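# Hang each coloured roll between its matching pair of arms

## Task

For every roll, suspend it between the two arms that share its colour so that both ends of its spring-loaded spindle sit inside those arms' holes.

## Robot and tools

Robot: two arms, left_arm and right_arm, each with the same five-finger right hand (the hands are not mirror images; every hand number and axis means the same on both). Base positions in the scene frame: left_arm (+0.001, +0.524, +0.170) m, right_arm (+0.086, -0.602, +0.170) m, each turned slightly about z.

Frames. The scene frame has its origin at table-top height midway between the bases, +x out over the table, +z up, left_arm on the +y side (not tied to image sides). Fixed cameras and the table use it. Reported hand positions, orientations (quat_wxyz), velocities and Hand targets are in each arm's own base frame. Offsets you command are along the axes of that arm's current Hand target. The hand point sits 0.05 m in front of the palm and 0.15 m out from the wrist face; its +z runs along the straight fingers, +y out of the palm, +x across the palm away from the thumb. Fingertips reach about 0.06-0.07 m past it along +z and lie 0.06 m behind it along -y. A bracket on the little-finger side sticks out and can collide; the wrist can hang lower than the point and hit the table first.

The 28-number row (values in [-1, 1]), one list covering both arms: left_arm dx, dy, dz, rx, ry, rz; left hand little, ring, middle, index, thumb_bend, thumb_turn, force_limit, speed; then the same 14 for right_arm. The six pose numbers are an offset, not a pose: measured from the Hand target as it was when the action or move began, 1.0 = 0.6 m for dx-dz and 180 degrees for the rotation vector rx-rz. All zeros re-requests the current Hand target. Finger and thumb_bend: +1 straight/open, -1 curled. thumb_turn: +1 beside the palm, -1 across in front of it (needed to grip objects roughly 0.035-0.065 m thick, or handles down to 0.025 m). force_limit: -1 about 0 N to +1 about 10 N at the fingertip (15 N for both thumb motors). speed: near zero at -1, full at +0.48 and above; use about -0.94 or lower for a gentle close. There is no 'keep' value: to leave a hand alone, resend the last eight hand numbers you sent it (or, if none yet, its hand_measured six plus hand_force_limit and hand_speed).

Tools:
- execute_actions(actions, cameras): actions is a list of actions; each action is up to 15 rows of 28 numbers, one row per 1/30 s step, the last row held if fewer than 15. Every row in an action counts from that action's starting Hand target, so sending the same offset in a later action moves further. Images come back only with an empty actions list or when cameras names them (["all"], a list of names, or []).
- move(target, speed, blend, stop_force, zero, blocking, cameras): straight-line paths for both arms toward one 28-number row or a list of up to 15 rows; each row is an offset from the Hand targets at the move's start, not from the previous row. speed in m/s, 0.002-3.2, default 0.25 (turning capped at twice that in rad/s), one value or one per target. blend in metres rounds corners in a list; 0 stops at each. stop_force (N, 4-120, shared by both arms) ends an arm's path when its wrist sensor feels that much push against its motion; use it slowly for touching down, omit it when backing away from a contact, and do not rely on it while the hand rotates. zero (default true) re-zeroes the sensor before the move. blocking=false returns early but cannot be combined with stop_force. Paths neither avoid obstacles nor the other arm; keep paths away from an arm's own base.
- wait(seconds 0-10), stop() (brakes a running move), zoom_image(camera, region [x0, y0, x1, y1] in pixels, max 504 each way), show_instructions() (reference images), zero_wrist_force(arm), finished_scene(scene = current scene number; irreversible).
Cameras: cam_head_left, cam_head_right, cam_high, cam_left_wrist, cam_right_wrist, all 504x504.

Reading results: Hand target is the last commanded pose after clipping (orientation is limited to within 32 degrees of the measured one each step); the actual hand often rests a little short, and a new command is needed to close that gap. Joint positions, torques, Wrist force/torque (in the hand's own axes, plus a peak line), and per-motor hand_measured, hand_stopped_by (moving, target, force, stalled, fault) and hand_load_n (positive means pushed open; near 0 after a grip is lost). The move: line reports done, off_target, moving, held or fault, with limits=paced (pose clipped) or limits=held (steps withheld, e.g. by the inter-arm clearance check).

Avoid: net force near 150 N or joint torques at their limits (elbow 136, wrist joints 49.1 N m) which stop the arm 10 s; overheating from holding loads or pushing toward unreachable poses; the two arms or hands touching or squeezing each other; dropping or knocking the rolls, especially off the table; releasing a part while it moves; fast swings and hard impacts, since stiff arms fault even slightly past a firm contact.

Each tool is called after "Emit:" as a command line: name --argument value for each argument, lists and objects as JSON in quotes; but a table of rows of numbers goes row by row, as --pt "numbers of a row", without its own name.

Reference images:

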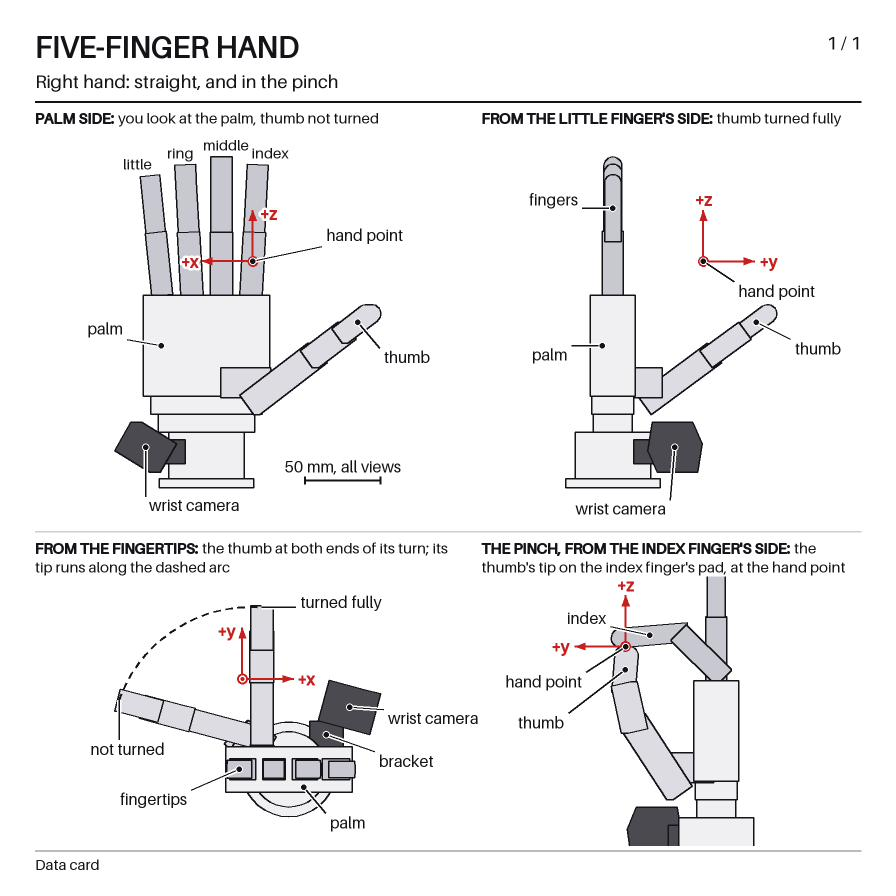

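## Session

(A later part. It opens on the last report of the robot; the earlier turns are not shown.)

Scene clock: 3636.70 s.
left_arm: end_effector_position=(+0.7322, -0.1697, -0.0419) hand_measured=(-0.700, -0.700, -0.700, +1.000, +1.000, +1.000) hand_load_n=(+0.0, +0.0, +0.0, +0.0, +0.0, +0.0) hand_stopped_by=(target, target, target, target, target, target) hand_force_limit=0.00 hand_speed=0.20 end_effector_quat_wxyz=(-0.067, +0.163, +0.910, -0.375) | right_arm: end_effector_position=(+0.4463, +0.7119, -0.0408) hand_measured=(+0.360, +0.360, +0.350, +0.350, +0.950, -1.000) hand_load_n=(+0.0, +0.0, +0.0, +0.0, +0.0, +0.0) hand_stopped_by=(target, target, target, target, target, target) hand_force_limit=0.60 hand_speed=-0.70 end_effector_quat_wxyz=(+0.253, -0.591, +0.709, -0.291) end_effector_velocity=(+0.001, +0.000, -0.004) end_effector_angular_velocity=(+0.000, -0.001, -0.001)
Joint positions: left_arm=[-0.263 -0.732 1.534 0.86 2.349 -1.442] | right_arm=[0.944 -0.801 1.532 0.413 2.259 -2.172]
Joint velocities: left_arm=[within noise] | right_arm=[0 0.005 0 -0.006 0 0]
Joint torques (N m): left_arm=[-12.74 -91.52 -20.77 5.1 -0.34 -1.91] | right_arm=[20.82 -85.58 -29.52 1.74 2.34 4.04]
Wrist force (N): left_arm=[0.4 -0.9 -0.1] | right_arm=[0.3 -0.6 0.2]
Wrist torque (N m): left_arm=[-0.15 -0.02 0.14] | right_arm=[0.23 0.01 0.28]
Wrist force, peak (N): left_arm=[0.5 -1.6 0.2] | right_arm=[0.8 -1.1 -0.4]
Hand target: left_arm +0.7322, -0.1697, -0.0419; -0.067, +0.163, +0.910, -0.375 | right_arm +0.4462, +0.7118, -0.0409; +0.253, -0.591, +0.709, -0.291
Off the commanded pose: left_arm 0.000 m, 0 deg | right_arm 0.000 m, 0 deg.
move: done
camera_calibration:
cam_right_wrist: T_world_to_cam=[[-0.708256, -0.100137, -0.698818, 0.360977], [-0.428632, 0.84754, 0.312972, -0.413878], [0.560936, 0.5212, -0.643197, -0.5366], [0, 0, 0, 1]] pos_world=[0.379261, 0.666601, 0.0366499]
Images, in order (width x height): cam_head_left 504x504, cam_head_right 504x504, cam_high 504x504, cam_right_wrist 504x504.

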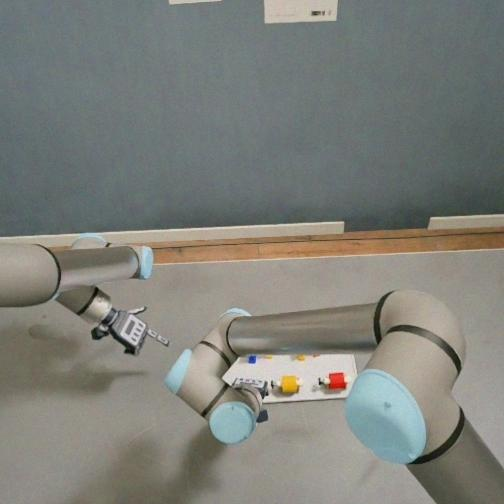

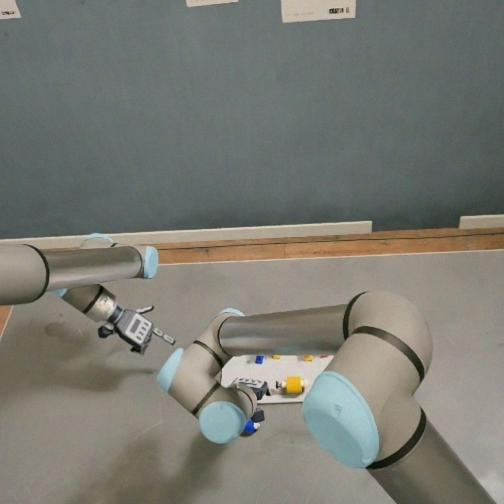

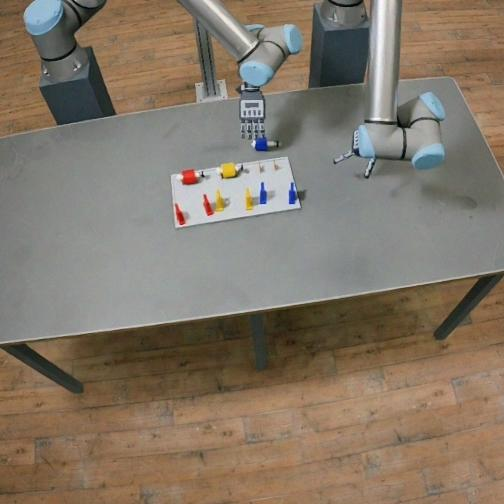

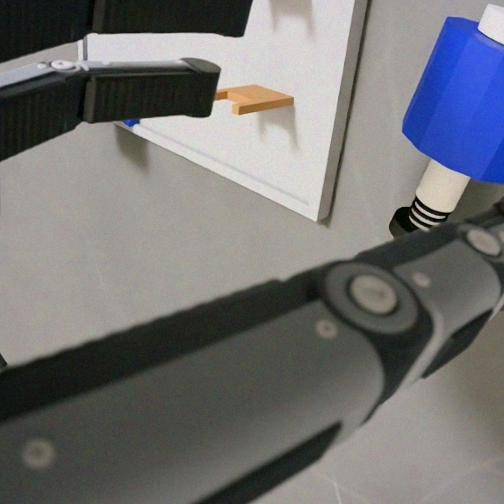

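Emit:
move --target '[0,0,0,0,0,0,-0.7,-0.7,-0.7,1,1,1,0,0.2, -0.0142,0.0121,0.0355,0,0,0,0.36,0.36,0.35,0.35,0.95,-1,0.6,-0.7]' --speed 0.06

Emit:
move --target '[0,0,0,0,0,0,-0.7,-0.7,-0.7,1,1,1,0,0.2, 0.0018,0.0872,0.0862,0,0,0,0.36,0.36,0.35,0.35,0.95,-1,0.6,-0.7]' --speed 0.04 --stop_force 4 --cameras '["cam_high","cam_right_wrist"]'

Emit:
zoom_image --camera "cam_high" --region '[240, 110, 290, 160]'

Scene clock: 3662.43 s.
left_arm: end_effector_position=(+0.7322, -0.1697, -0.0419) hand_measured=(-0.700, -0.700, -0.700, +1.000, +1.000, +1.000) hand_load_n=(+0.0, +0.0, +0.0, +0.0, +0.0, +0.0) hand_stopped_by=(target, target, target, target, target, target) hand_force_limit=0.00 hand_speed=0.20 end_effector_quat_wxyz=(-0.067, +0.163, +0.910, -0.375) | right_arm: end_effector_position=(+0.4579, +0.7189, -0.0609) hand_measured=(+0.360, +0.360, +0.350, +0.350, +0.950, -1.000) hand_load_n=(+0.0, +0.0, +0.0, +0.0, +0.0, +0.0) hand_stopped_by=(target, target, target, target, target, target) hand_force_limit=0.60 hand_speed=-0.70 end_effector_quat_wxyz=(+0.253, -0.591, +0.709, -0.291)
Joint positions: left_arm=[-0.263 -0.732 1.534 0.86 2.349 -1.442] | right_arm=[0.937 -0.766 1.507 0.397 2.256 -2.18]
Joint torques (N m): left_arm=[-12.39 -92.63 -20.9 4.85 -0.02 -2.15] | right_arm=[2.19 -107.97 -20.76 5.13 0.29 0.17]
Wrist force (N): left_arm=[0.6 -1.1 0.4] | right_arm=[0.6 -0.6 -0.1]
Wrist torque (N m): left_arm=[-0.21 -0.06 0.14] | right_arm=[0.20 -0.04 0.35]
Wrist force, peak (N): left_arm=[0.5 -1.4 0.1] | right_arm=[1.0 -0.9 0.1]
Hand target: left_arm +0.7322, -0.1697, -0.0419; -0.067, +0.163, +0.910, -0.375 | right_arm +0.4577, +0.7188, -0.0609; +0.253, -0.591, +0.709, -0.291
Off the commanded pose: left_arm 0.000 m, 0 deg | right_arm 0.000 m, 0 deg.
move: done

Scene clock: 3665.30 s.
left_arm: end_effector_position=(+0.7322, -0.1697, -0.0419) hand_measured=(-0.700, -0.700, -0.700, +1.000, +1.000, +1.000) hand_load_n=(+0.0, +0.0, +0.0, +0.0, +0.0, -0.5) hand_stopped_by=(target, target, target, target, target, target) hand_force_limit=0.00 hand_speed=0.20 end_effector_quat_wxyz=(-0.067, +0.163, +0.910, -0.375) | right_arm: end_effector_position=(+0.4577, +0.7188, -0.1345) hand_measured=(+0.360, +0.360, +0.350, +0.350, +0.950, -1.000) hand_load_n=(+0.0, +0.0, +0.0, +0.0, +0.0, +0.0) hand_stopped_by=(target, target, target, target, target, target) hand_force_limit=0.60 hand_speed=-0.70 end_effector_quat_wxyz=(+0.253, -0.591, +0.709, -0.291)
Joint positions: left_arm=[-0.263 -0.732 1.534 0.86 2.349 -1.442] | right_arm=[0.937 -0.681 1.508 0.311 2.256 -2.18]
Joint torques (N m): left_arm=[-14.1 -90.73 -20.93 4.86 -0.11 -2.12] | right_arm=[16.09 -110.73 -28.08 5.26 2.03 1.47]
Wrist force (N): left_arm=[0.3 -0.8 0.0] | right_arm=[0.2 -0.4 -0.1]
Wrist torque (N m): left_arm=[-0.14 -0.01 0.13] | right_arm=[0.26 0.00 0.28]
Wrist force, peak (N): left_arm=[0.3 -1.6 0.0] | right_arm=[0.8 -1.1 -0.4]
Hand target: left_arm +0.7322, -0.1697, -0.0419; -0.067, +0.163, +0.910, -0.375 | right_arm +0.4577, +0.7188, -0.1345; +0.253, -0.591, +0.709, -0.291
Off the commanded pose: left_arm 0.000 m, 0 deg | right_arm 0.000 m, 0 deg.
move: done
camera_calibration:
cam_right_wrist: T_world_to_cam=[[-0.708294, -0.100173, -0.698774, 0.304235], [-0.428614, 0.847556, 0.312952, -0.385502], [0.5609, 0.521166, -0.643255, -0.60689], [0, 0, 0, 1]] pos_world=[0.390661, 0.673501, -0.0571502]
Images, in order (width x height): cam_high 504x504, cam_right_wrist 504x504.

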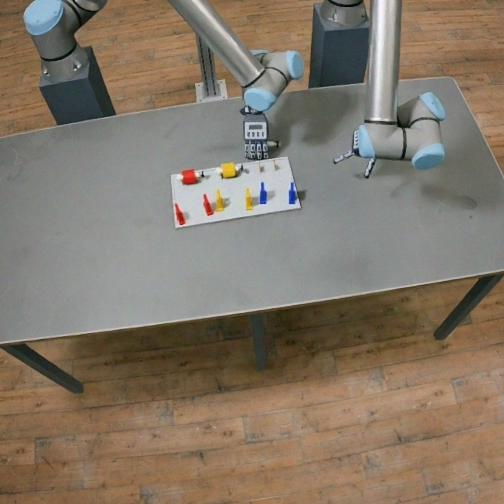

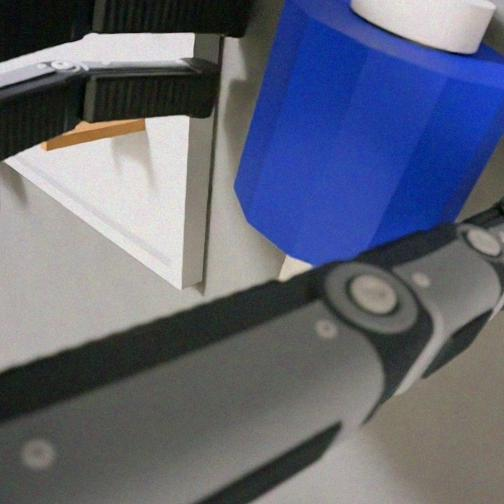

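Scaled by 10.080 from the camera's 504x504 image, which has a finer 720x720 frame.

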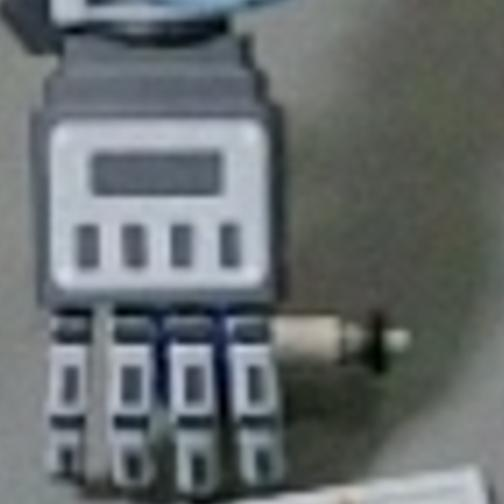

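Emit:
move --target '[0,0,0,0,0,0,-0.7,-0.7,-0.7,1,1,1,0,0.2, 0,0.007,-0.0071,0,0,0,0.36,0.36,0.35,0.35,0.95,-1,0.6,-0.7]' --speed 0.03 --stop_force 4

Emit:
move --target '[0,0,0,0,0,0,-0.7,-0.7,-0.7,1,1,1,0,0.2, 0,0,0,0,0,0,0.36,0.36,0.35,0.35,0.6,-1,-0.5,-0.9]' --speed 0.02

Emit:
move --target '[0,0,0,0,0,0,-0.7,-0.7,-0.7,1,1,1,0,0.2, 0,0,0,0,0,0,0.36,0.36,-0.2,-0.2,0.6,-1,-0.4,-0.9]' --speed 0.02

Emit:
move --target '[0,0,0,0,0,0,-0.7,-0.7,-0.7,1,1,1,0,0.2, 0,0,0,0,0,0,0.36,0.36,-0.3,-0.3,0,-1,0.6,-0.9]' --speed 0.02 --cameras '["cam_high","cam_right_wrist"]'

Emit:
zoom_image --camera "cam_high" --region '[240, 110, 290, 160]'

Scene clock: 3680.60 s.
left_arm: end_effector_position=(+0.7322, -0.1697, -0.0419) hand_measured=(-0.700, -0.700, -0.700, +1.000, +1.000, +1.000) hand_load_n=(+0.0, +0.0, +0.0, +0.0, +0.0, +0.0) hand_stopped_by=(target, target, target, target, target, target) hand_force_limit=0.00 hand_speed=0.20 end_effector_quat_wxyz=(-0.067, +0.163, +0.910, -0.375) | right_arm: end_effector_position=(+0.4517, +0.7198, -0.1345) hand_measured=(+0.360, +0.360, +0.350, +0.350, +0.950, -1.000) hand_load_n=(+0.0, +0.0, +0.0, +0.0, +0.0, +0.0) hand_stopped_by=(target, target, target, target, target, target) hand_force_limit=0.60 hand_speed=-0.70 end_effector_quat_wxyz=(+0.253, -0.591, +0.709, -0.291)
Joint positions: left_arm=[-0.263 -0.732 1.534 0.86 2.349 -1.442] | right_arm=[0.944 -0.682 1.511 0.315 2.259 -2.172]
Joint torques (N m): left_arm=[-10.97 -89.89 -21.17 4.74 -0.21 -2.21] | right_arm=[-17.48 -106.15 -28.82 3.01 1.42 -3.25]
Wrist force (N): left_arm=[0.0 -1.3 0.0] | right_arm=[0.3 -0.8 0.2]
Wrist torque (N m): left_arm=[-0.22 0.04 0.10] | right_arm=[0.20 -0.02 -0.02]
Wrist force, peak (N): left_arm=[0.5 -1.6 0.0] | right_arm=[0.9 -0.8 0.5]
Hand target: left_arm +0.7322, -0.1697, -0.0419; -0.067, +0.163, +0.910, -0.375 | right_arm +0.4518, +0.7198, -0.1345; +0.253, -0.591, +0.709, -0.291
Off the commanded pose: left_arm 0.000 m, 0 deg | right_arm 0.000 m, 0 deg.
move: done

Scene clock: 3683.27 s.
left_arm: end_effector_position=(+0.7322, -0.1697, -0.0419) hand_measured=(-0.700, -0.700, -0.700, +1.000, +1.000, +1.000) hand_load_n=(+0.0, +0.0, +0.0, +0.0, +0.0, -0.5) hand_stopped_by=(target, target, target, target, target, target) hand_force_limit=0.00 hand_speed=0.20 end_effector_quat_wxyz=(-0.067, +0.163, +0.910, -0.375) | right_arm: end_effector_position=(+0.4518, +0.7198, -0.1345) hand_measured=(+0.360, +0.360, +0.350, +0.350, +0.600, -1.000) hand_load_n=(+0.0, +0.0, +0.0, +0.0, +0.0, +0.0) hand_stopped_by=(target, target, target, target, target, target) hand_force_limit=-0.50 hand_speed=-0.90 end_effector_quat_wxyz=(+0.253, -0.591, +0.709, -0.291)
Joint positions: left_arm=[-0.263 -0.732 1.534 0.86 2.349 -1.442] | right_arm=[0.944 -0.682 1.511 0.315 2.259 -2.172]
Joint torques (N m): left_arm=[-13.4 -90.16 -20.52 4.82 -0.16 -2.34] | right_arm=[-20.79 -97.51 -37.04 2.5 0.51 -3.3]
Wrist force (N): left_arm=[0.5 -1.3 0.2] | right_arm=[0.5 -0.6 0.2]
Wrist torque (N m): left_arm=[-0.23 -0.03 0.13] | right_arm=[0.22 -0.06 0.01]
Wrist force, peak (N): left_arm=[0.5 -1.4 0.4] | right_arm=[0.8 -0.8 -0.1]
Hand target: left_arm +0.7322, -0.1697, -0.0419; -0.067, +0.163, +0.910, -0.375 | right_arm +0.4518, +0.7198, -0.1345; +0.253, -0.591, +0.709, -0.291
Off the commanded pose: left_arm 0.000 m, 0 deg | right_arm 0.000 m, 0 deg.
move: done

Scene clock: 3684.47 s.
left_arm: end_effector_position=(+0.7322, -0.1697, -0.0419) hand_measured=(-0.700, -0.700, -0.700, +1.000, +1.000, +1.000) hand_load_n=(+0.0, +0.0, +0.0, +0.0, +0.5, +0.0) hand_stopped_by=(target, target, target, target, target, target) hand_force_limit=0.00 hand_speed=0.20 end_effector_quat_wxyz=(-0.067, +0.163, +0.910, -0.375) | right_arm: end_effector_position=(+0.4518, +0.7198, -0.1345) hand_measured=(+0.360, +0.360, +0.110, +0.092, +0.602, -1.000) hand_load_n=(+0.0, +0.0, +2.0, +5.5, +8.0, -1.0) hand_stopped_by=(target, target, force, force, target, target) hand_force_limit=-0.40 hand_speed=-0.90 end_effector_quat_wxyz=(+0.253, -0.591, +0.709, -0.291)
Joint positions: left_arm=[-0.263 -0.732 1.534 0.86 2.349 -1.442] | right_arm=[0.944 -0.682 1.511 0.315 2.259 -2.172]
Joint torques (N m): left_arm=[-11.77 -91.82 -21.31 4.89 0.04 -1.98] | right_arm=[-20.25 -99.08 -36.76 2.17 0.57 -3.36]
Wrist force (N): left_arm=[0.1 -1.2 0.0] | right_arm=[0.6 0.0 0.7]
Wrist torque (N m): left_arm=[-0.20 0.03 0.11] | right_arm=[0.26 -0.08 0.03]
Wrist force, peak (N): left_arm=[0.2 -1.5 0.4] | right_arm=[0.9 0.1 0.5]
Hand target: left_arm +0.7322, -0.1697, -0.0419; -0.067, +0.163, +0.910, -0.375 | right_arm +0.4518, +0.7198, -0.1345; +0.253, -0.591, +0.709, -0.291
Off the commanded pose: left_arm 0.000 m, 0 deg | right_arm 0.000 m, 0 deg.
move: done

Scene clock: 3684.97 s.
left_arm: end_effector_position=(+0.7322, -0.1697, -0.0419) hand_measured=(-0.700, -0.700, -0.700, +1.000, +1.000, +1.000) hand_load_n=(+0.0, +0.0, +0.0, +0.0, +0.0, +0.0) hand_stopped_by=(target, target, target, target, target, target) hand_force_limit=0.00 hand_speed=0.20 end_effector_quat_wxyz=(-0.067, +0.163, +0.910, -0.375) | right_arm: end_effector_position=(+0.4518, +0.7198, -0.1345) hand_measured=(+0.360, +0.360, +0.086, +0.076, +0.604, -1.000) hand_load_n=(+0.0, +0.0, +11.5, +7.0, +18.0, +0.0) hand_stopped_by=(target, target, force, force, force, target) hand_force_limit=0.60 hand_speed=-0.90 end_effector_quat_wxyz=(+0.253, -0.591, +0.709, -0.291)
Joint positions: left_arm=[-0.263 -0.732 1.534 0.86 2.349 -1.442] | right_arm=[0.944 -0.682 1.511 0.315 2.259 -2.172]
Joint torques (N m): left_arm=[-12.8 -91.44 -20.75 5.1 -0.15 -2.04] | right_arm=[-19.2 -97.45 -37 2.27 0.67 -3.24]
Wrist force (N): left_arm=[0.2 -0.9 -0.1] | right_arm=[0.4 0.1 0.7]
Wrist torque (N m): left_arm=[-0.15 0.02 0.12] | right_arm=[0.27 -0.04 0.01]
Wrist force, peak (N): left_arm=[0.9 -1.7 -0.1] | right_arm=[0.7 0.2 0.7]
Hand target: left_arm +0.7322, -0.1697, -0.0419; -0.067, +0.163, +0.910, -0.375 | right_arm +0.4518, +0.7198, -0.1345; +0.253, -0.591, +0.709, -0.291
Off the commanded pose: left_arm 0.000 m, 0 deg | right_arm 0.000 m, 0 deg.
move: done
camera_calibration:
cam_right_wrist: T_world_to_cam=[[-0.7083, -0.10018, -0.698767, 0.300173], [-0.428568, 0.8476, 0.312896, -0.389013], [0.560929, 0.521093, -0.643289, -0.604118], [0, 0, 0, 1]] pos_world=[0.384761, 0.674601, -0.05715]
Images, in order (width x height): cam_high 504x504, cam_right_wrist 504x504.

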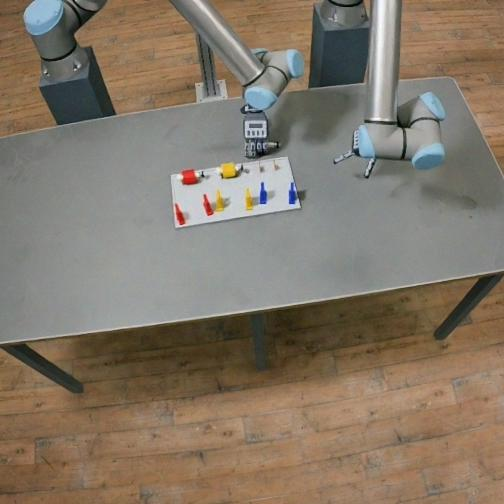

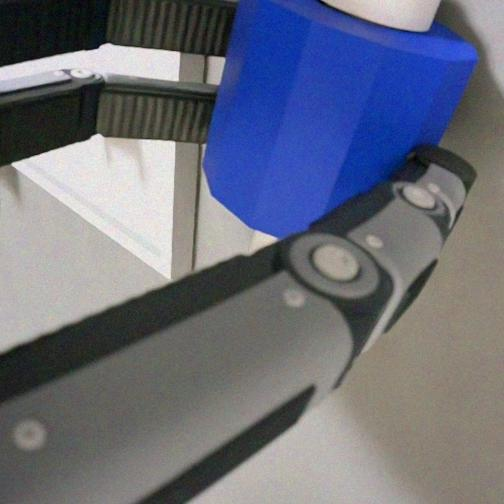

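Scaled by 10.080 from the camera's 504x504 image, which has a finer 720x720 frame.

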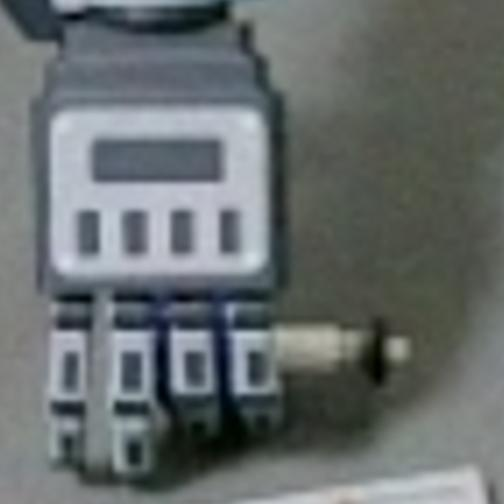

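Emit:
move --target '[0,0,0,0,0,0,-0.7,-0.7,-0.7,1,1,1,0,0.2, -0.0013,-0.0623,-0.0616,0,0,0,0.36,0.36,-0.3,-0.3,0,-1,0.6,-0.9]' --speed 0.04 --cameras '["cam_high","cam_right_wrist"]'

Emit:
zoom_image --camera "cam_high" --region '[240, 100, 300, 160]'

Scene clock: 3722.73 s.
left_arm: end_effector_position=(+0.7322, -0.1697, -0.0419) hand_measured=(-0.700, -0.700, -0.700, +1.000, +1.000, +1.000) hand_load_n=(+0.0, +0.0, +0.0, +0.0, +0.0, +0.0) hand_stopped_by=(target, target, target, target, target, target) hand_force_limit=0.00 hand_speed=0.20 end_effector_quat_wxyz=(-0.067, +0.163, +0.910, -0.375) | right_arm: end_effector_position=(+0.4518, +0.7198, -0.0818) hand_measured=(+0.360, +0.360, +0.086, +0.076, +0.604, -1.000) hand_load_n=(+0.0, +0.0, +11.5, +7.0, +18.0, +0.5) hand_stopped_by=(target, target, force, force, force, target) hand_force_limit=0.60 hand_speed=-0.90 end_effector_quat_wxyz=(+0.253, -0.591, +0.709, -0.291)
Joint positions: left_arm=[-0.263 -0.732 1.534 0.86 2.349 -1.442] | right_arm=[0.944 -0.743 1.512 0.375 2.259 -2.172]
Joint torques (N m): left_arm=[-11.6 -90.84 -20.74 4.72 -0.22 -2.19] | right_arm=[-10.62 -88.96 -38.62 1.3 1.67 -1.16]
Wrist force (N): left_arm=[0.4 -0.8 0.3] | right_arm=[1.0 -0.3 0.3]
Wrist torque (N m): left_arm=[-0.15 -0.03 0.14] | right_arm=[0.21 -0.13 0.07]
Wrist force, peak (N): left_arm=[0.1 -1.6 0.5] | right_arm=[1.0 -0.2 0.7]
Hand target: left_arm +0.7322, -0.1697, -0.0419; -0.067, +0.163, +0.910, -0.375 | right_arm +0.4518, +0.7198, -0.0819; +0.253, -0.591, +0.709, -0.291
Off the commanded pose: left_arm 0.000 m, 0 deg | right_arm 0.000 m, 0 deg.
move: done
camera_calibration:
cam_right_wrist: T_world_to_cam=[[-0.708313, -0.100265, -0.698741, 0.337121], [-0.428592, 0.84761, 0.312836, -0.405447], [0.560893, 0.521061, -0.643346, -0.570064], [0, 0, 0, 1]] pos_world=[0.384761, 0.674501, -0.00434994]
Images, in order (width x height): cam_high 504x504, cam_right_wrist 504x504.

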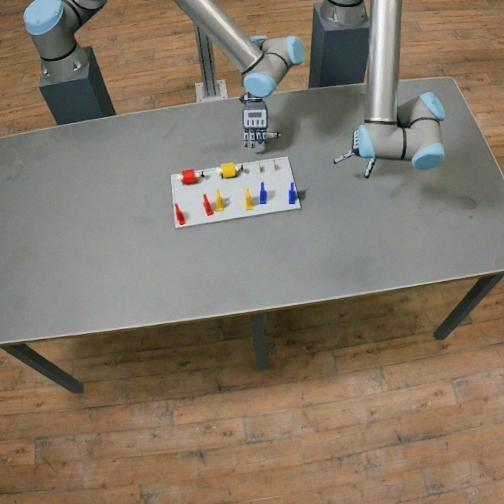

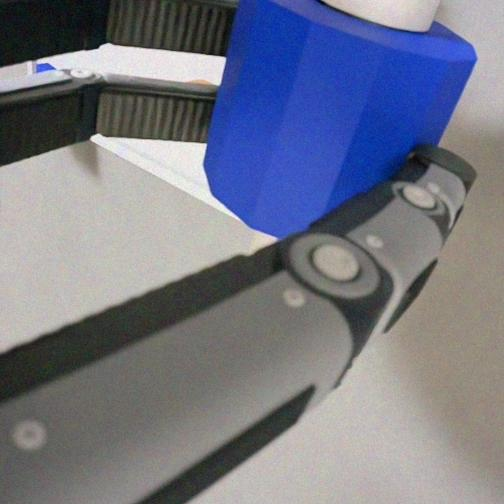

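Scaled by 8.400 from the camera's 504x504 image, which has a finer 720x720 frame.

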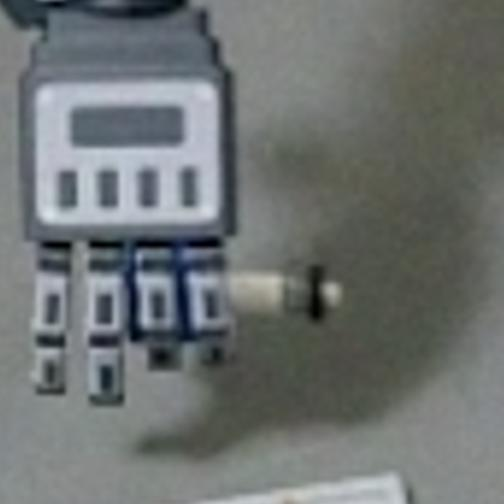

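Emit:
move --pt "0 0 0 0 0 0 -0.7 -0.7 -0.7 1 1 1 0 0.2 -0.0025 -0.121 -0.1197 0 0 0 0.36 0.36 -0.3 -0.3 0 -1 0.6 -0.9" --pt "0 0 0 0 0 0 -0.7 -0.7 -0.7 1 1 1 0 0.2 -0.0892 -0.3837 0.1478 -0.0002 -0.0938 0.0949 0.36 0.36 -0.3 -0.3 0 -1 0.6 -0.9" --speed 0.12 --blend '[0.02,0]' --cameras '["cam_high","cam_right_wrist"]'

Emit:
zoom_image --camera "cam_high" --region '[250, 140, 320, 210]'

Scene clock: 3738.23 s.
left_arm: end_effector_position=(+0.7322, -0.1697, -0.0419) hand_measured=(-0.700, -0.700, -0.700, +1.000, +1.000, +1.000) hand_load_n=(+0.5, +0.5, +0.0, +0.0, +0.0, -0.5) hand_stopped_by=(target, target, target, target, target, target) hand_force_limit=0.00 hand_speed=0.20 end_effector_quat_wxyz=(-0.067, +0.163, +0.910, -0.375) | right_arm: end_effector_position=(+0.6824, +0.7319, +0.0202) hand_measured=(+0.360, +0.360, +0.086, +0.076, +0.604, -1.000) hand_load_n=(+0.0, +0.0, +12.0, +7.0, +18.0, +0.0) hand_stopped_by=(target, target, force, force, force, target) hand_force_limit=0.60 hand_speed=-0.90 end_effector_quat_wxyz=(+0.394, -0.516, +0.744, -0.161)
Joint positions: left_arm=[-0.263 -0.732 1.534 0.86 2.349 -1.442] | right_arm=[0.674 -0.832 1.445 0.132 1.916 -2.261]
Joint torques (N m): left_arm=[-12.1 -92.25 -20.99 4.86 0.11 -2.19] | right_arm=[15.07 -108.86 -26.15 2.36 3.06 -1.23]
Wrist force (N): left_arm=[0.1 -1.0 0.3] | right_arm=[1.1 -0.3 0.0]
Wrist torque (N m): left_arm=[-0.20 0.01 0.11] | right_arm=[0.27 -0.28 0.03]
Wrist force, peak (N): left_arm=[0.2 -1.5 0.5] | right_arm=[1.0 -1.2 1.5]
Hand target: left_arm +0.7322, -0.1697, -0.0419; -0.067, +0.163, +0.910, -0.375 | right_arm +0.6823, +0.7319, +0.0202; +0.394, -0.516, +0.744, -0.160
Off the commanded pose: left_arm 0.000 m, 0 deg | right_arm 0.000 m, 0 deg.
move: done
camera_calibration:
cam_right_wrist: T_world_to_cam=[[-0.655889, 0.199019, -0.728149, 0.318738], [-0.461727, 0.657345, 0.595572, -0.192641], [0.597176, 0.726835, -0.339253, -0.821634], [0, 0, 0, 1]] pos_world=[0.610769, 0.660388, 0.0680787]
Images, in order (width x height): cam_high 504x504, cam_right_wrist 504x504.

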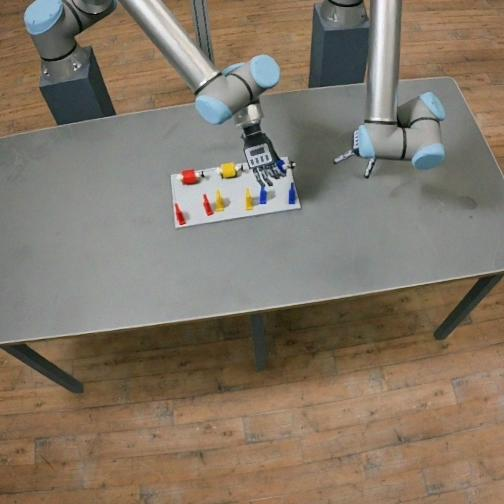

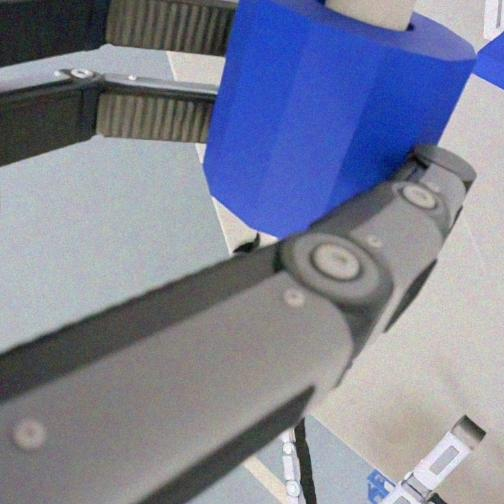

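Scaled by 7.200 from the camera's 504x504 image, which has a finer 720x720 frame.

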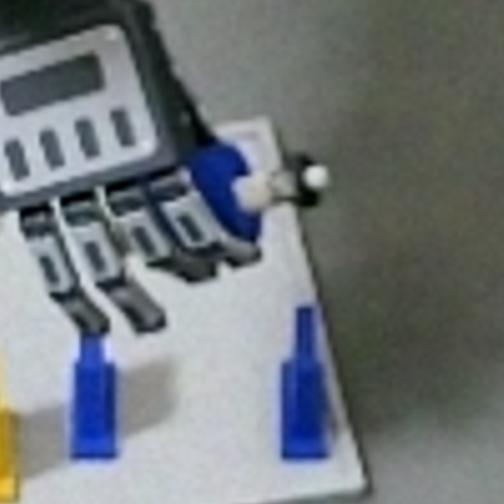

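Emit:
move --target '[0,0,0,0,0,0,-0.7,-0.7,-0.7,1,1,1,0,0.2, 0,0,0,0.0005,0.211,-0.2137,0.36,0.36,-0.3,-0.3,0,-1,0.6,-0.9]' --speed 0.3 --cameras '["cam_high","cam_right_wrist"]'

Emit:
zoom_image --camera "cam_high" --region '[250, 130, 320, 200]'

Scene clock: 3791.93 s.
left_arm: end_effector_position=(+0.7322, -0.1697, -0.0419) hand_measured=(-0.700, -0.700, -0.700, +1.000, +1.000, +1.000) hand_load_n=(+0.0, +0.0, +0.0, +0.0, +0.0, +0.0) hand_stopped_by=(target, target, target, target, target, target) hand_force_limit=0.00 hand_speed=0.20 end_effector_quat_wxyz=(-0.067, +0.163, +0.910, -0.375) | right_arm: end_effector_position=(+0.6820, +0.7320, +0.0206) hand_measured=(+0.360, +0.360, +0.086, +0.076, +0.604, -1.000) hand_load_n=(+0.0, +0.0, +12.0, +7.0, +18.0, +0.5) hand_stopped_by=(target, target, force, force, force, target) hand_force_limit=0.60 hand_speed=-0.90 end_effector_quat_wxyz=(-0.099, +0.642, -0.640, +0.411)
Joint positions: left_arm=[-0.263 -0.732 1.534 0.86 2.349 -1.442] | right_arm=[0.805 -0.472 0.802 0.987 2.416 -2.454]
Joint torques (N m): left_arm=[-12.7 -91.71 -21.3 4.76 0.02 -2.01] | right_arm=[-17.6 -128.76 -30.36 4.71 -0.57 -2.11]
Wrist force (N): left_arm=[0.3 -1.0 -0.1] | right_arm=[0.7 0.7 -0.2]
Wrist torque (N m): left_arm=[-0.18 0.00 0.12] | right_arm=[0.38 -0.06 0.31]
Wrist force, peak (N): left_arm=[0.3 -1.6 0.0] | right_arm=[-3.9 1.4 0.0]
Hand target: left_arm +0.7322, -0.1697, -0.0419; -0.067, +0.163, +0.910, -0.375 | right_arm +0.6821, +0.7318, +0.0205; -0.099, +0.642, -0.640, +0.411 (not the last commanded pose)
Off the commanded pose: left_arm 0.000 m, 0 deg | right_arm 0.000 m, 6 deg.
move: held (right_arm; a check stopped the path); limits=held
pose unreachable (right arm): on one or more control steps of this call, first in action 0 (counted from 0), this arm could not follow its commanded pose, so it was not sent that pose on those steps. It may still have moved: this result reports where it is.
cause: moving toward the commanded pose would bring a part of the arm too close to another arm (a part of this arm just beyond joint 4 (wrist 1) and a part of the left arm just beyond its joint 3 (elbow), 10 mm apart when this arm was first held).
camera_calibration:
cam_right_wrist: T_world_to_cam=[[-0.752302, -0.368713, -0.545978, 0.796331], [-0.421663, 0.906223, -0.0309878, -0.389642], [0.506203, 0.206906, -0.837226, -0.36848], [0, 0, 0, 1]] pos_world=[0.62131, 0.722962, 0.114204]
Images, in order (width x height): cam_high 504x504, cam_right_wrist 504x504.

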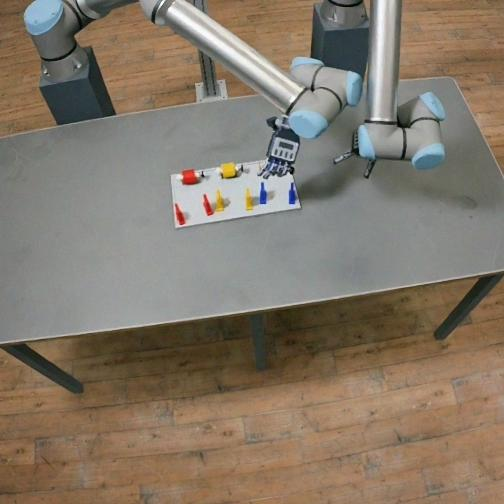

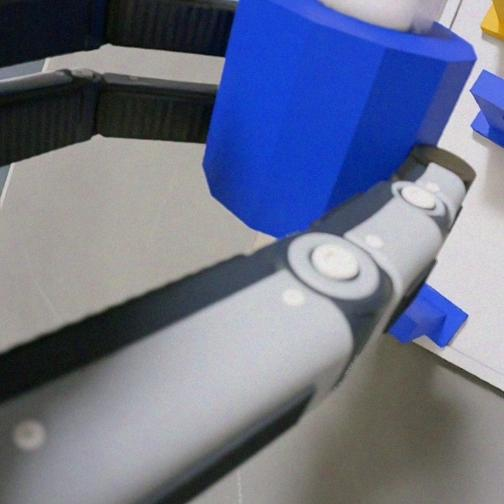

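Scaled by 7.200 from the camera's 504x504 image, which has a finer 720x720 frame.

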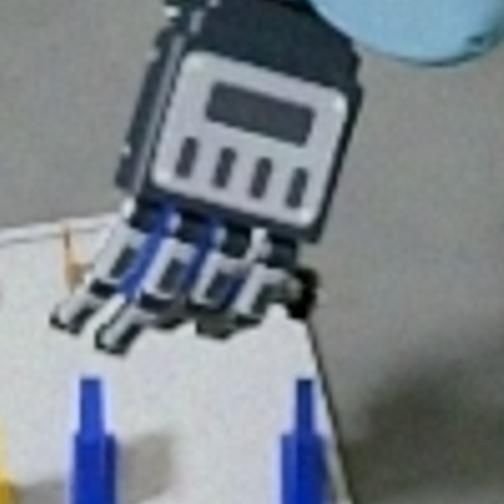

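Emit:
move --target '[0.0867,0.1664,-0.1652,0,0,0,-0.7,-0.7,-0.7,1,1,1,0,0.2, 0,0,0,0,0,0,0.36,0.36,-0.3,-0.3,0,-1,0.6,-0.9]' --speed 0.2

Emit:
move --target '[0,0,0,0,0,0,-0.7,-0.7,-0.7,1,1,1,0,0.2, 0,0,0,-0.0001,0.0623,-0.0635,0.36,0.36,-0.3,-0.3,0,-1,0.6,-0.9]' --speed 0.2 --cameras '["cam_high","cam_right_wrist"]'

Emit:
zoom_image --camera "cam_right_wrist" --region '[180, 0, 504, 260]'

Scene clock: 3803.23 s.
left_arm: end_effector_position=(+0.7323, -0.0198, -0.0421) hand_measured=(-0.700, -0.700, -0.700, +1.000, +1.000, +1.000) hand_load_n=(+0.0, +0.0, +0.0, +0.0, +0.0, +0.0) hand_stopped_by=(target, target, target, target, target, target) hand_force_limit=0.00 hand_speed=0.20 end_effector_quat_wxyz=(-0.067, +0.163, +0.910, -0.375) | right_arm: end_effector_position=(+0.6821, +0.7318, +0.0205) hand_measured=(+0.360, +0.360, +0.086, +0.076, +0.604, -1.000) hand_load_n=(+0.0, +0.0, +11.5, +7.0, +18.0, +0.5) hand_stopped_by=(target, target, force, force, force, target) hand_force_limit=0.60 hand_speed=-0.90 end_effector_quat_wxyz=(-0.099, +0.642, -0.640, +0.411)
Joint positions: left_arm=[-0.062 -0.698 1.517 1.031 2.312 -1.17] | right_arm=[0.805 -0.472 0.802 0.987 2.416 -2.454]
Joint torques (N m): left_arm=[6.87 -103.99 -14.74 3.03 2.71 1.56] | right_arm=[-19.59 -111.13 -31.38 6.54 -0.54 3.72]
Wrist force (N): left_arm=[0.6 -0.7 0.2] | right_arm=[0.3 0.3 -0.1]
Wrist torque (N m): left_arm=[-0.14 -0.06 0.19] | right_arm=[0.31 -0.02 0.28]
Wrist force, peak (N): left_arm=[-0.8 -2.8 1.7] | right_arm=[1.1 0.6 -0.3]
Hand target: left_arm +0.7322, -0.0197, -0.0420; -0.067, +0.163, +0.910, -0.375 | right_arm +0.6821, +0.7318, +0.0205; -0.099, +0.642, -0.640, +0.411
Off the commanded pose: left_arm 0.000 m, 0 deg | right_arm 0.000 m, 0 deg.
move: done

Scene clock: 3804.43 s.
left_arm: end_effector_position=(+0.7322, -0.0198, -0.0420) hand_measured=(-0.700, -0.700, -0.700, +1.000, +1.000, +1.000) hand_load_n=(+0.0, +0.0, +0.0, +0.0, +0.0, -0.5) hand_stopped_by=(target, target, target, target, target, target) hand_force_limit=0.00 hand_speed=0.20 end_effector_quat_wxyz=(-0.067, +0.163, +0.910, -0.375) | right_arm: end_effector_position=(+0.6820, +0.7320, +0.0205) hand_measured=(+0.360, +0.360, +0.086, +0.076, +0.604, -1.000) hand_load_n=(+0.0, +0.0, +11.5, +7.0, +18.0, +0.5) hand_stopped_by=(target, target, force, force, force, target) hand_force_limit=0.60 hand_speed=-0.90 end_effector_quat_wxyz=(+0.005, +0.659, -0.580, +0.479)
Joint positions: left_arm=[-0.062 -0.698 1.517 1.031 2.312 -1.17] | right_arm=[0.838 -0.278 0.51 1.337 2.571 -2.434]
Joint torques (N m): left_arm=[21.19 -106.28 -14.46 5.51 2.38 2.47] | right_arm=[-20.89 -122.77 -41.27 6.22 1.33 -3.3]
Wrist force (N): left_arm=[0.3 -0.7 -0.2] | right_arm=[0.8 -0.2 -0.1]
Wrist torque (N m): left_arm=[-0.11 -0.01 0.16] | right_arm=[0.18 -0.17 -0.04]
Wrist force, peak (N): left_arm=[0.8 -1.4 0.2] | right_arm=[1.5 0.3 0.5]
Hand target: left_arm +0.7322, -0.0197, -0.0420; -0.067, +0.163, +0.910, -0.375 | right_arm +0.6821, +0.7318, +0.0205; +0.005, +0.659, -0.580, +0.479
Off the commanded pose: left_arm 0.000 m, 0 deg | right_arm 0.000 m, 0 deg.
move: done
camera_calibration:
cam_right_wrist: T_world_to_cam=[[-0.774935, -0.498292, -0.388819, 0.903332], [-0.428752, 0.866434, -0.255858, -0.351134], [0.464378, -0.0315661, -0.885075, -0.164449], [0, 0, 0, 1]] pos_world=[0.625841, 0.749167, 0.115842]
Images, in order (width x height): cam_high 504x504, cam_right_wrist 504x504.

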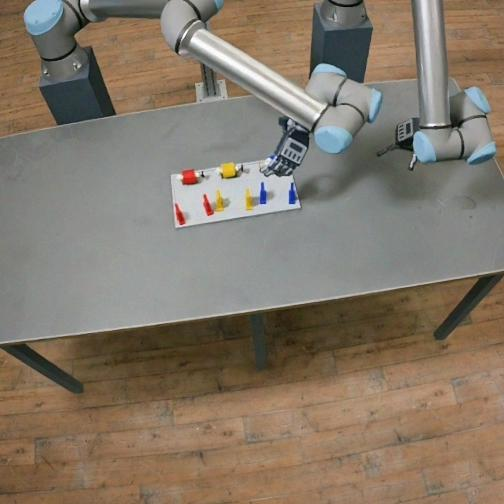

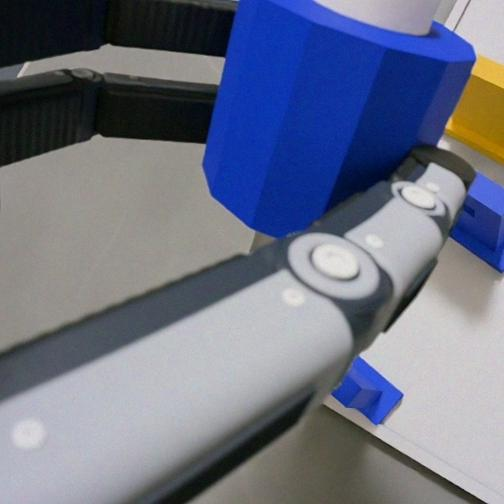

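Scaled by 1.556 from the camera's 504x504 image, which has a finer 720x720 frame.

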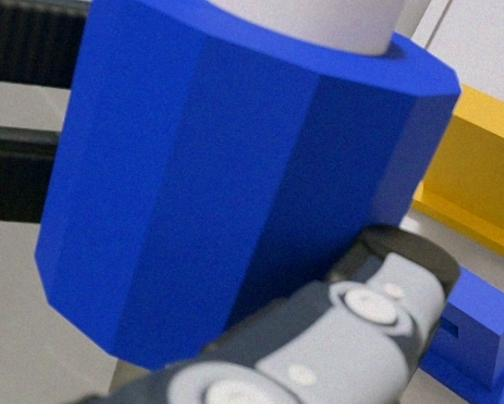

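Emit:
move --target '[0,0,0,0,0,0,-0.7,-0.7,-0.7,1,1,1,0,0.2, 0,0,0,0.0004,-0.1659,0.1689,0.36,0.36,-0.3,-0.3,0,-1,0.6,-0.9]' --speed 0.2 --cameras '["cam_high","cam_right_wrist"]'

Emit:
zoom_image --camera "cam_high" --region '[250, 140, 320, 210]'

Scene clock: 3817.17 s.
left_arm: end_effector_position=(+0.7322, -0.0197, -0.0420) hand_measured=(-0.700, -0.700, -0.700, +1.000, +1.000, +1.000) hand_load_n=(+0.0, +0.0, +0.0, +0.0, -0.5, +0.0) hand_stopped_by=(target, target, target, target, target, target) hand_force_limit=0.00 hand_speed=0.20 end_effector_quat_wxyz=(-0.067, +0.163, +0.910, -0.375) | right_arm: end_effector_position=(+0.6823, +0.7317, +0.0205) hand_measured=(+0.360, +0.360, +0.086, +0.076, +0.604, -1.000) hand_load_n=(+0.0, +0.0, +12.0, +7.0, +18.0, +0.0) hand_stopped_by=(target, target, force, force, force, target) hand_force_limit=0.60 hand_speed=-0.90 end_effector_quat_wxyz=(+0.267, -0.586, +0.712, -0.280)
Joint positions: left_arm=[-0.062 -0.698 1.517 1.031 2.312 -1.17] | right_arm=[0.737 -0.709 1.19 0.501 2.142 -2.388]
Joint torques (N m): left_arm=[22.65 -105.76 -15.54 5.77 2.37 2.56] | right_arm=[20.66 -110.21 -37.88 1.4 2.49 -3.33]
Wrist force (N): left_arm=[0.3 -0.9 0.0] | right_arm=[0.4 0.0 -0.4]
Wrist torque (N m): left_arm=[-0.15 0.00 0.15] | right_arm=[0.33 -0.07 0.21]
Wrist force, peak (N): left_arm=[0.5 -1.4 0.0] | right_arm=[1.3 0.4 -0.4]
Hand target: left_arm +0.7322, -0.0197, -0.0420; -0.067, +0.163, +0.910, -0.375 | right_arm +0.6821, +0.7318, +0.0205; +0.267, -0.586, +0.712, -0.280
Off the commanded pose: left_arm 0.000 m, 0 deg | right_arm 0.000 m, 0 deg.
move: done
camera_calibration:
cam_right_wrist: T_world_to_cam=[[-0.701251, -0.0765476, -0.708793, 0.55114], [-0.43408, 0.834522, 0.339335, -0.336018], [0.565528, 0.545632, -0.618437, -0.661441], [0, 0, 0, 1]] pos_world=[0.614692, 0.683506, 0.0956069]
Images, in order (width x height): cam_high 504x504, cam_right_wrist 504x504.

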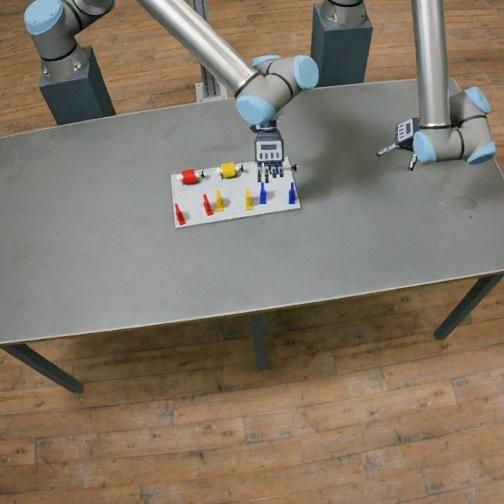

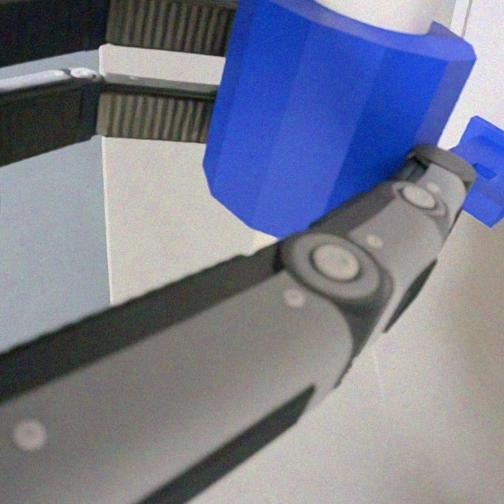

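Scaled by 7.200 from the camera's 504x504 image, which has a finer 720x720 frame.

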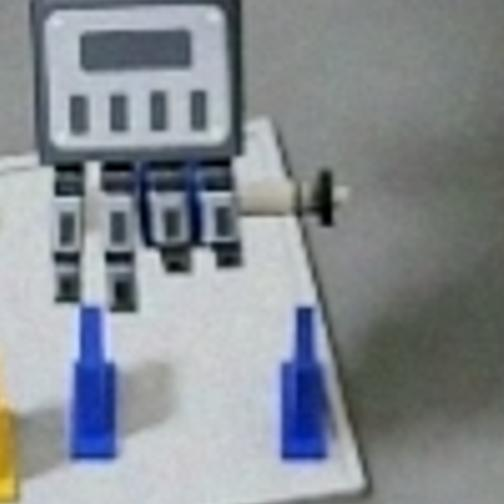

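Emit:
move --target '[0,0,0,0,0,0,-0.7,-0.7,-0.7,1,1,1,0,0.2, -0.0006,0.0249,-0.0253,-0.0061,-0.0831,-0.0818,0.36,0.36,-0.3,-0.3,0,-1,0.6,-0.9]' --speed 0.12 --cameras '["cam_high"]'

Emit:
zoom_image --camera "cam_high" --region '[250, 140, 320, 210]'

Scene clock: 3835.37 s.
left_arm: end_effector_position=(+0.7322, -0.0197, -0.0420) hand_measured=(-0.700, -0.700, -0.700, +1.000, +1.000, +1.000) hand_load_n=(+0.0, +0.0, +0.0, +0.0, +0.0, +0.0) hand_stopped_by=(target, target, target, target, target, target) hand_force_limit=0.00 hand_speed=0.20 end_effector_quat_wxyz=(-0.067, +0.163, +0.910, -0.375) | right_arm: end_effector_position=(+0.6613, +0.7356, +0.0206) hand_measured=(+0.360, +0.360, +0.086, +0.076, +0.604, -1.000) hand_load_n=(+0.0, -0.5, +11.5, +7.0, +18.0, +0.5) hand_stopped_by=(target, target, force, force, force, target) hand_force_limit=0.60 hand_speed=-0.90 end_effector_quat_wxyz=(-0.314, +0.706, -0.593, +0.227)
Joint positions: left_arm=[-0.062 -0.698 1.517 1.031 2.312 -1.17] | right_arm=[0.696 -0.803 1.339 0.292 1.887 -2.743]
Joint torques (N m): left_arm=[21.7 -105.39 -15.81 5.84 2.46 2.51] | right_arm=[18.12 -91.11 -47.28 3.81 2.73 2.36]
Wrist force (N): left_arm=[0.5 -1.1 -0.2] | right_arm=[0.5 0.1 0.4]
Wrist torque (N m): left_arm=[-0.15 -0.03 0.16] | right_arm=[0.27 -0.16 -0.03]
Wrist force, peak (N): left_arm=[1.1 -1.2 0.2] | right_arm=[1.0 0.0 -0.1]
Hand target: left_arm +0.7322, -0.0197, -0.0420; -0.067, +0.163, +0.910, -0.375 | right_arm +0.6612, +0.7358, +0.0205; -0.314, +0.706, -0.593, +0.227
Off the commanded pose: left_arm 0.000 m, 0 deg | right_arm 0.000 m, 0 deg.
move: done
Images, in order (width x height): cam_high 504x504.

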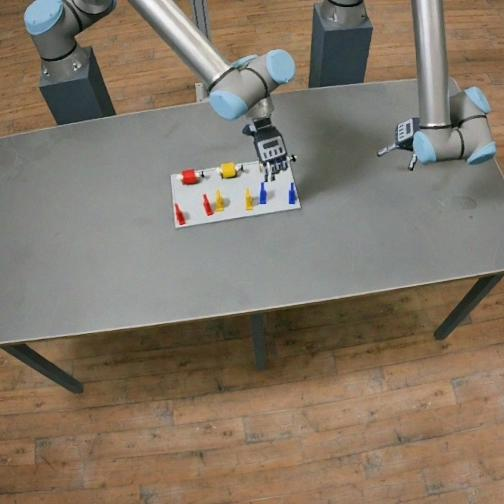

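Scaled by 7.200 from the camera's 504x504 image, which has a finer 720x720 frame.

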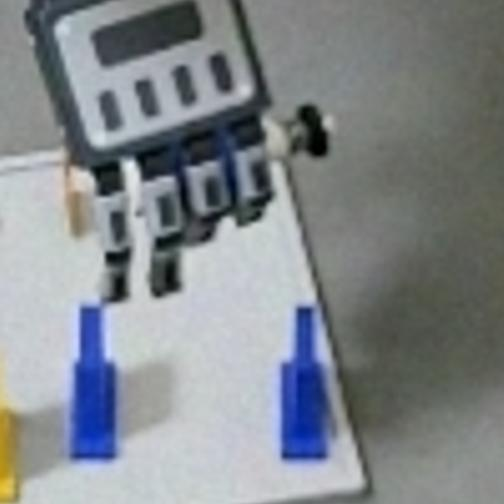

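Emit:
move --target '[0,0,0,0,0,0,-0.7,-0.7,-0.7,1,1,1,0,0.2, 0.0105,0.1444,0.1421,0,0,0,0.36,0.36,-0.3,-0.3,0,-1,0.6,-0.9]' --speed 0.06 --stop_force 6 --cameras '["cam_high","cam_right_wrist"]'

Emit:
zoom_image --camera "cam_high" --region '[250, 160, 310, 220]'

Emit:
zoom_image --camera "cam_right_wrist" --region '[300, 0, 504, 140]'

Scene clock: 3843.20 s.
left_arm: end_effector_position=(+0.7322, -0.0197, -0.0420) hand_measured=(-0.700, -0.700, -0.700, +1.000, +1.000, +1.000) hand_load_n=(+0.0, +0.0, +0.0, +0.0, +0.0, +0.0) hand_stopped_by=(target, target, target, target, target, target) hand_force_limit=0.00 hand_speed=0.20 end_effector_quat_wxyz=(-0.067, +0.163, +0.910, -0.375) | right_arm: end_effector_position=(+0.6613, +0.7358, -0.1012) hand_measured=(+0.360, +0.360, +0.086, +0.076, +0.604, -1.000) hand_load_n=(+0.0, +0.0, +11.5, +7.0, +18.0, +0.5) hand_stopped_by=(target, target, force, force, force, target) hand_force_limit=0.60 hand_speed=-0.90 end_effector_quat_wxyz=(-0.314, +0.706, -0.593, +0.227)
Joint positions: left_arm=[-0.062 -0.698 1.517 1.031 2.312 -1.17] | right_arm=[0.696 -0.687 1.37 0.144 1.887 -2.743]
Joint torques (N m): left_arm=[20.31 -104.65 -15.09 6.06 2.1 2.67] | right_arm=[-20.05 -116.71 -43.06 4.05 -0.07 -3.12]
Wrist force (N): left_arm=[0.9 -0.9 0.2] | right_arm=[0.1 -0.2 0.2]
Wrist torque (N m): left_arm=[-0.16 -0.10 0.20] | right_arm=[0.22 -0.14 -0.04]
Wrist force, peak (N): left_arm=[0.8 -1.4 -0.2] | right_arm=[0.4 0.7 1.0]
Hand target: left_arm +0.7322, -0.0197, -0.0420; -0.067, +0.163, +0.910, -0.375 | right_arm +0.6613, +0.7358, -0.1012; -0.314, +0.706, -0.593, +0.227
Off the commanded pose: left_arm 0.000 m, 0 deg | right_arm 0.000 m, 0 deg.
move: done
camera_calibration:
cam_right_wrist: T_world_to_cam=[[-0.627014, -0.323448, -0.708685, 0.583023], [-0.704727, 0.623206, 0.339078, 0.0271827], [0.331982, 0.712036, -0.618702, -0.695094], [0, 0, 0, 1]] pos_world=[0.615479, 0.666569, -0.0260927]
Images, in order (width x height): cam_high 504x504, cam_right_wrist 504x504.

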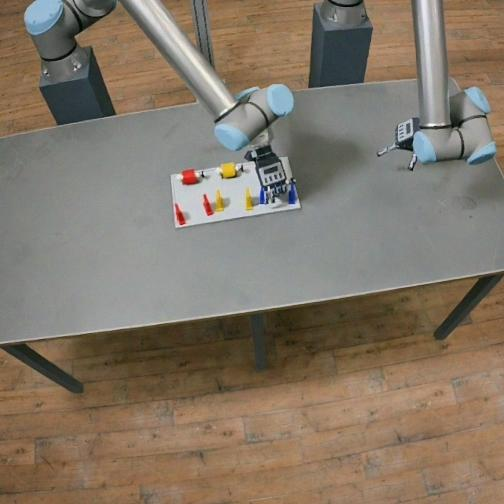

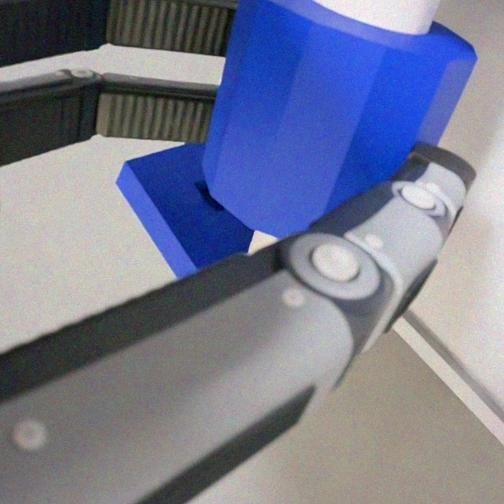

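Scaled by 8.400 from the camera's 504x504 image, which has a finer 720x720 frame.

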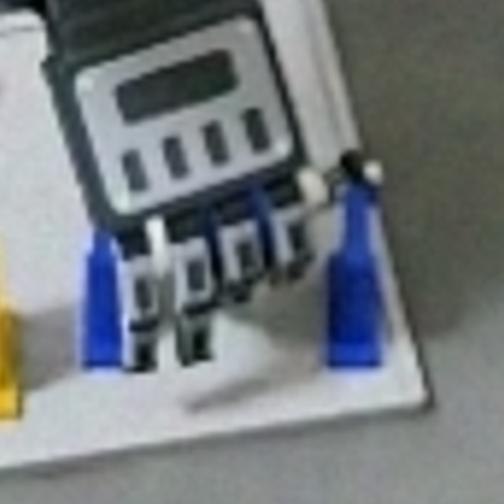

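Scaled by 2.471 from the camera's 504x504 image, which has a finer 720x720 frame.

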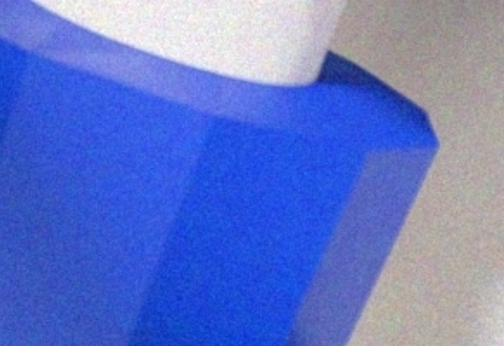

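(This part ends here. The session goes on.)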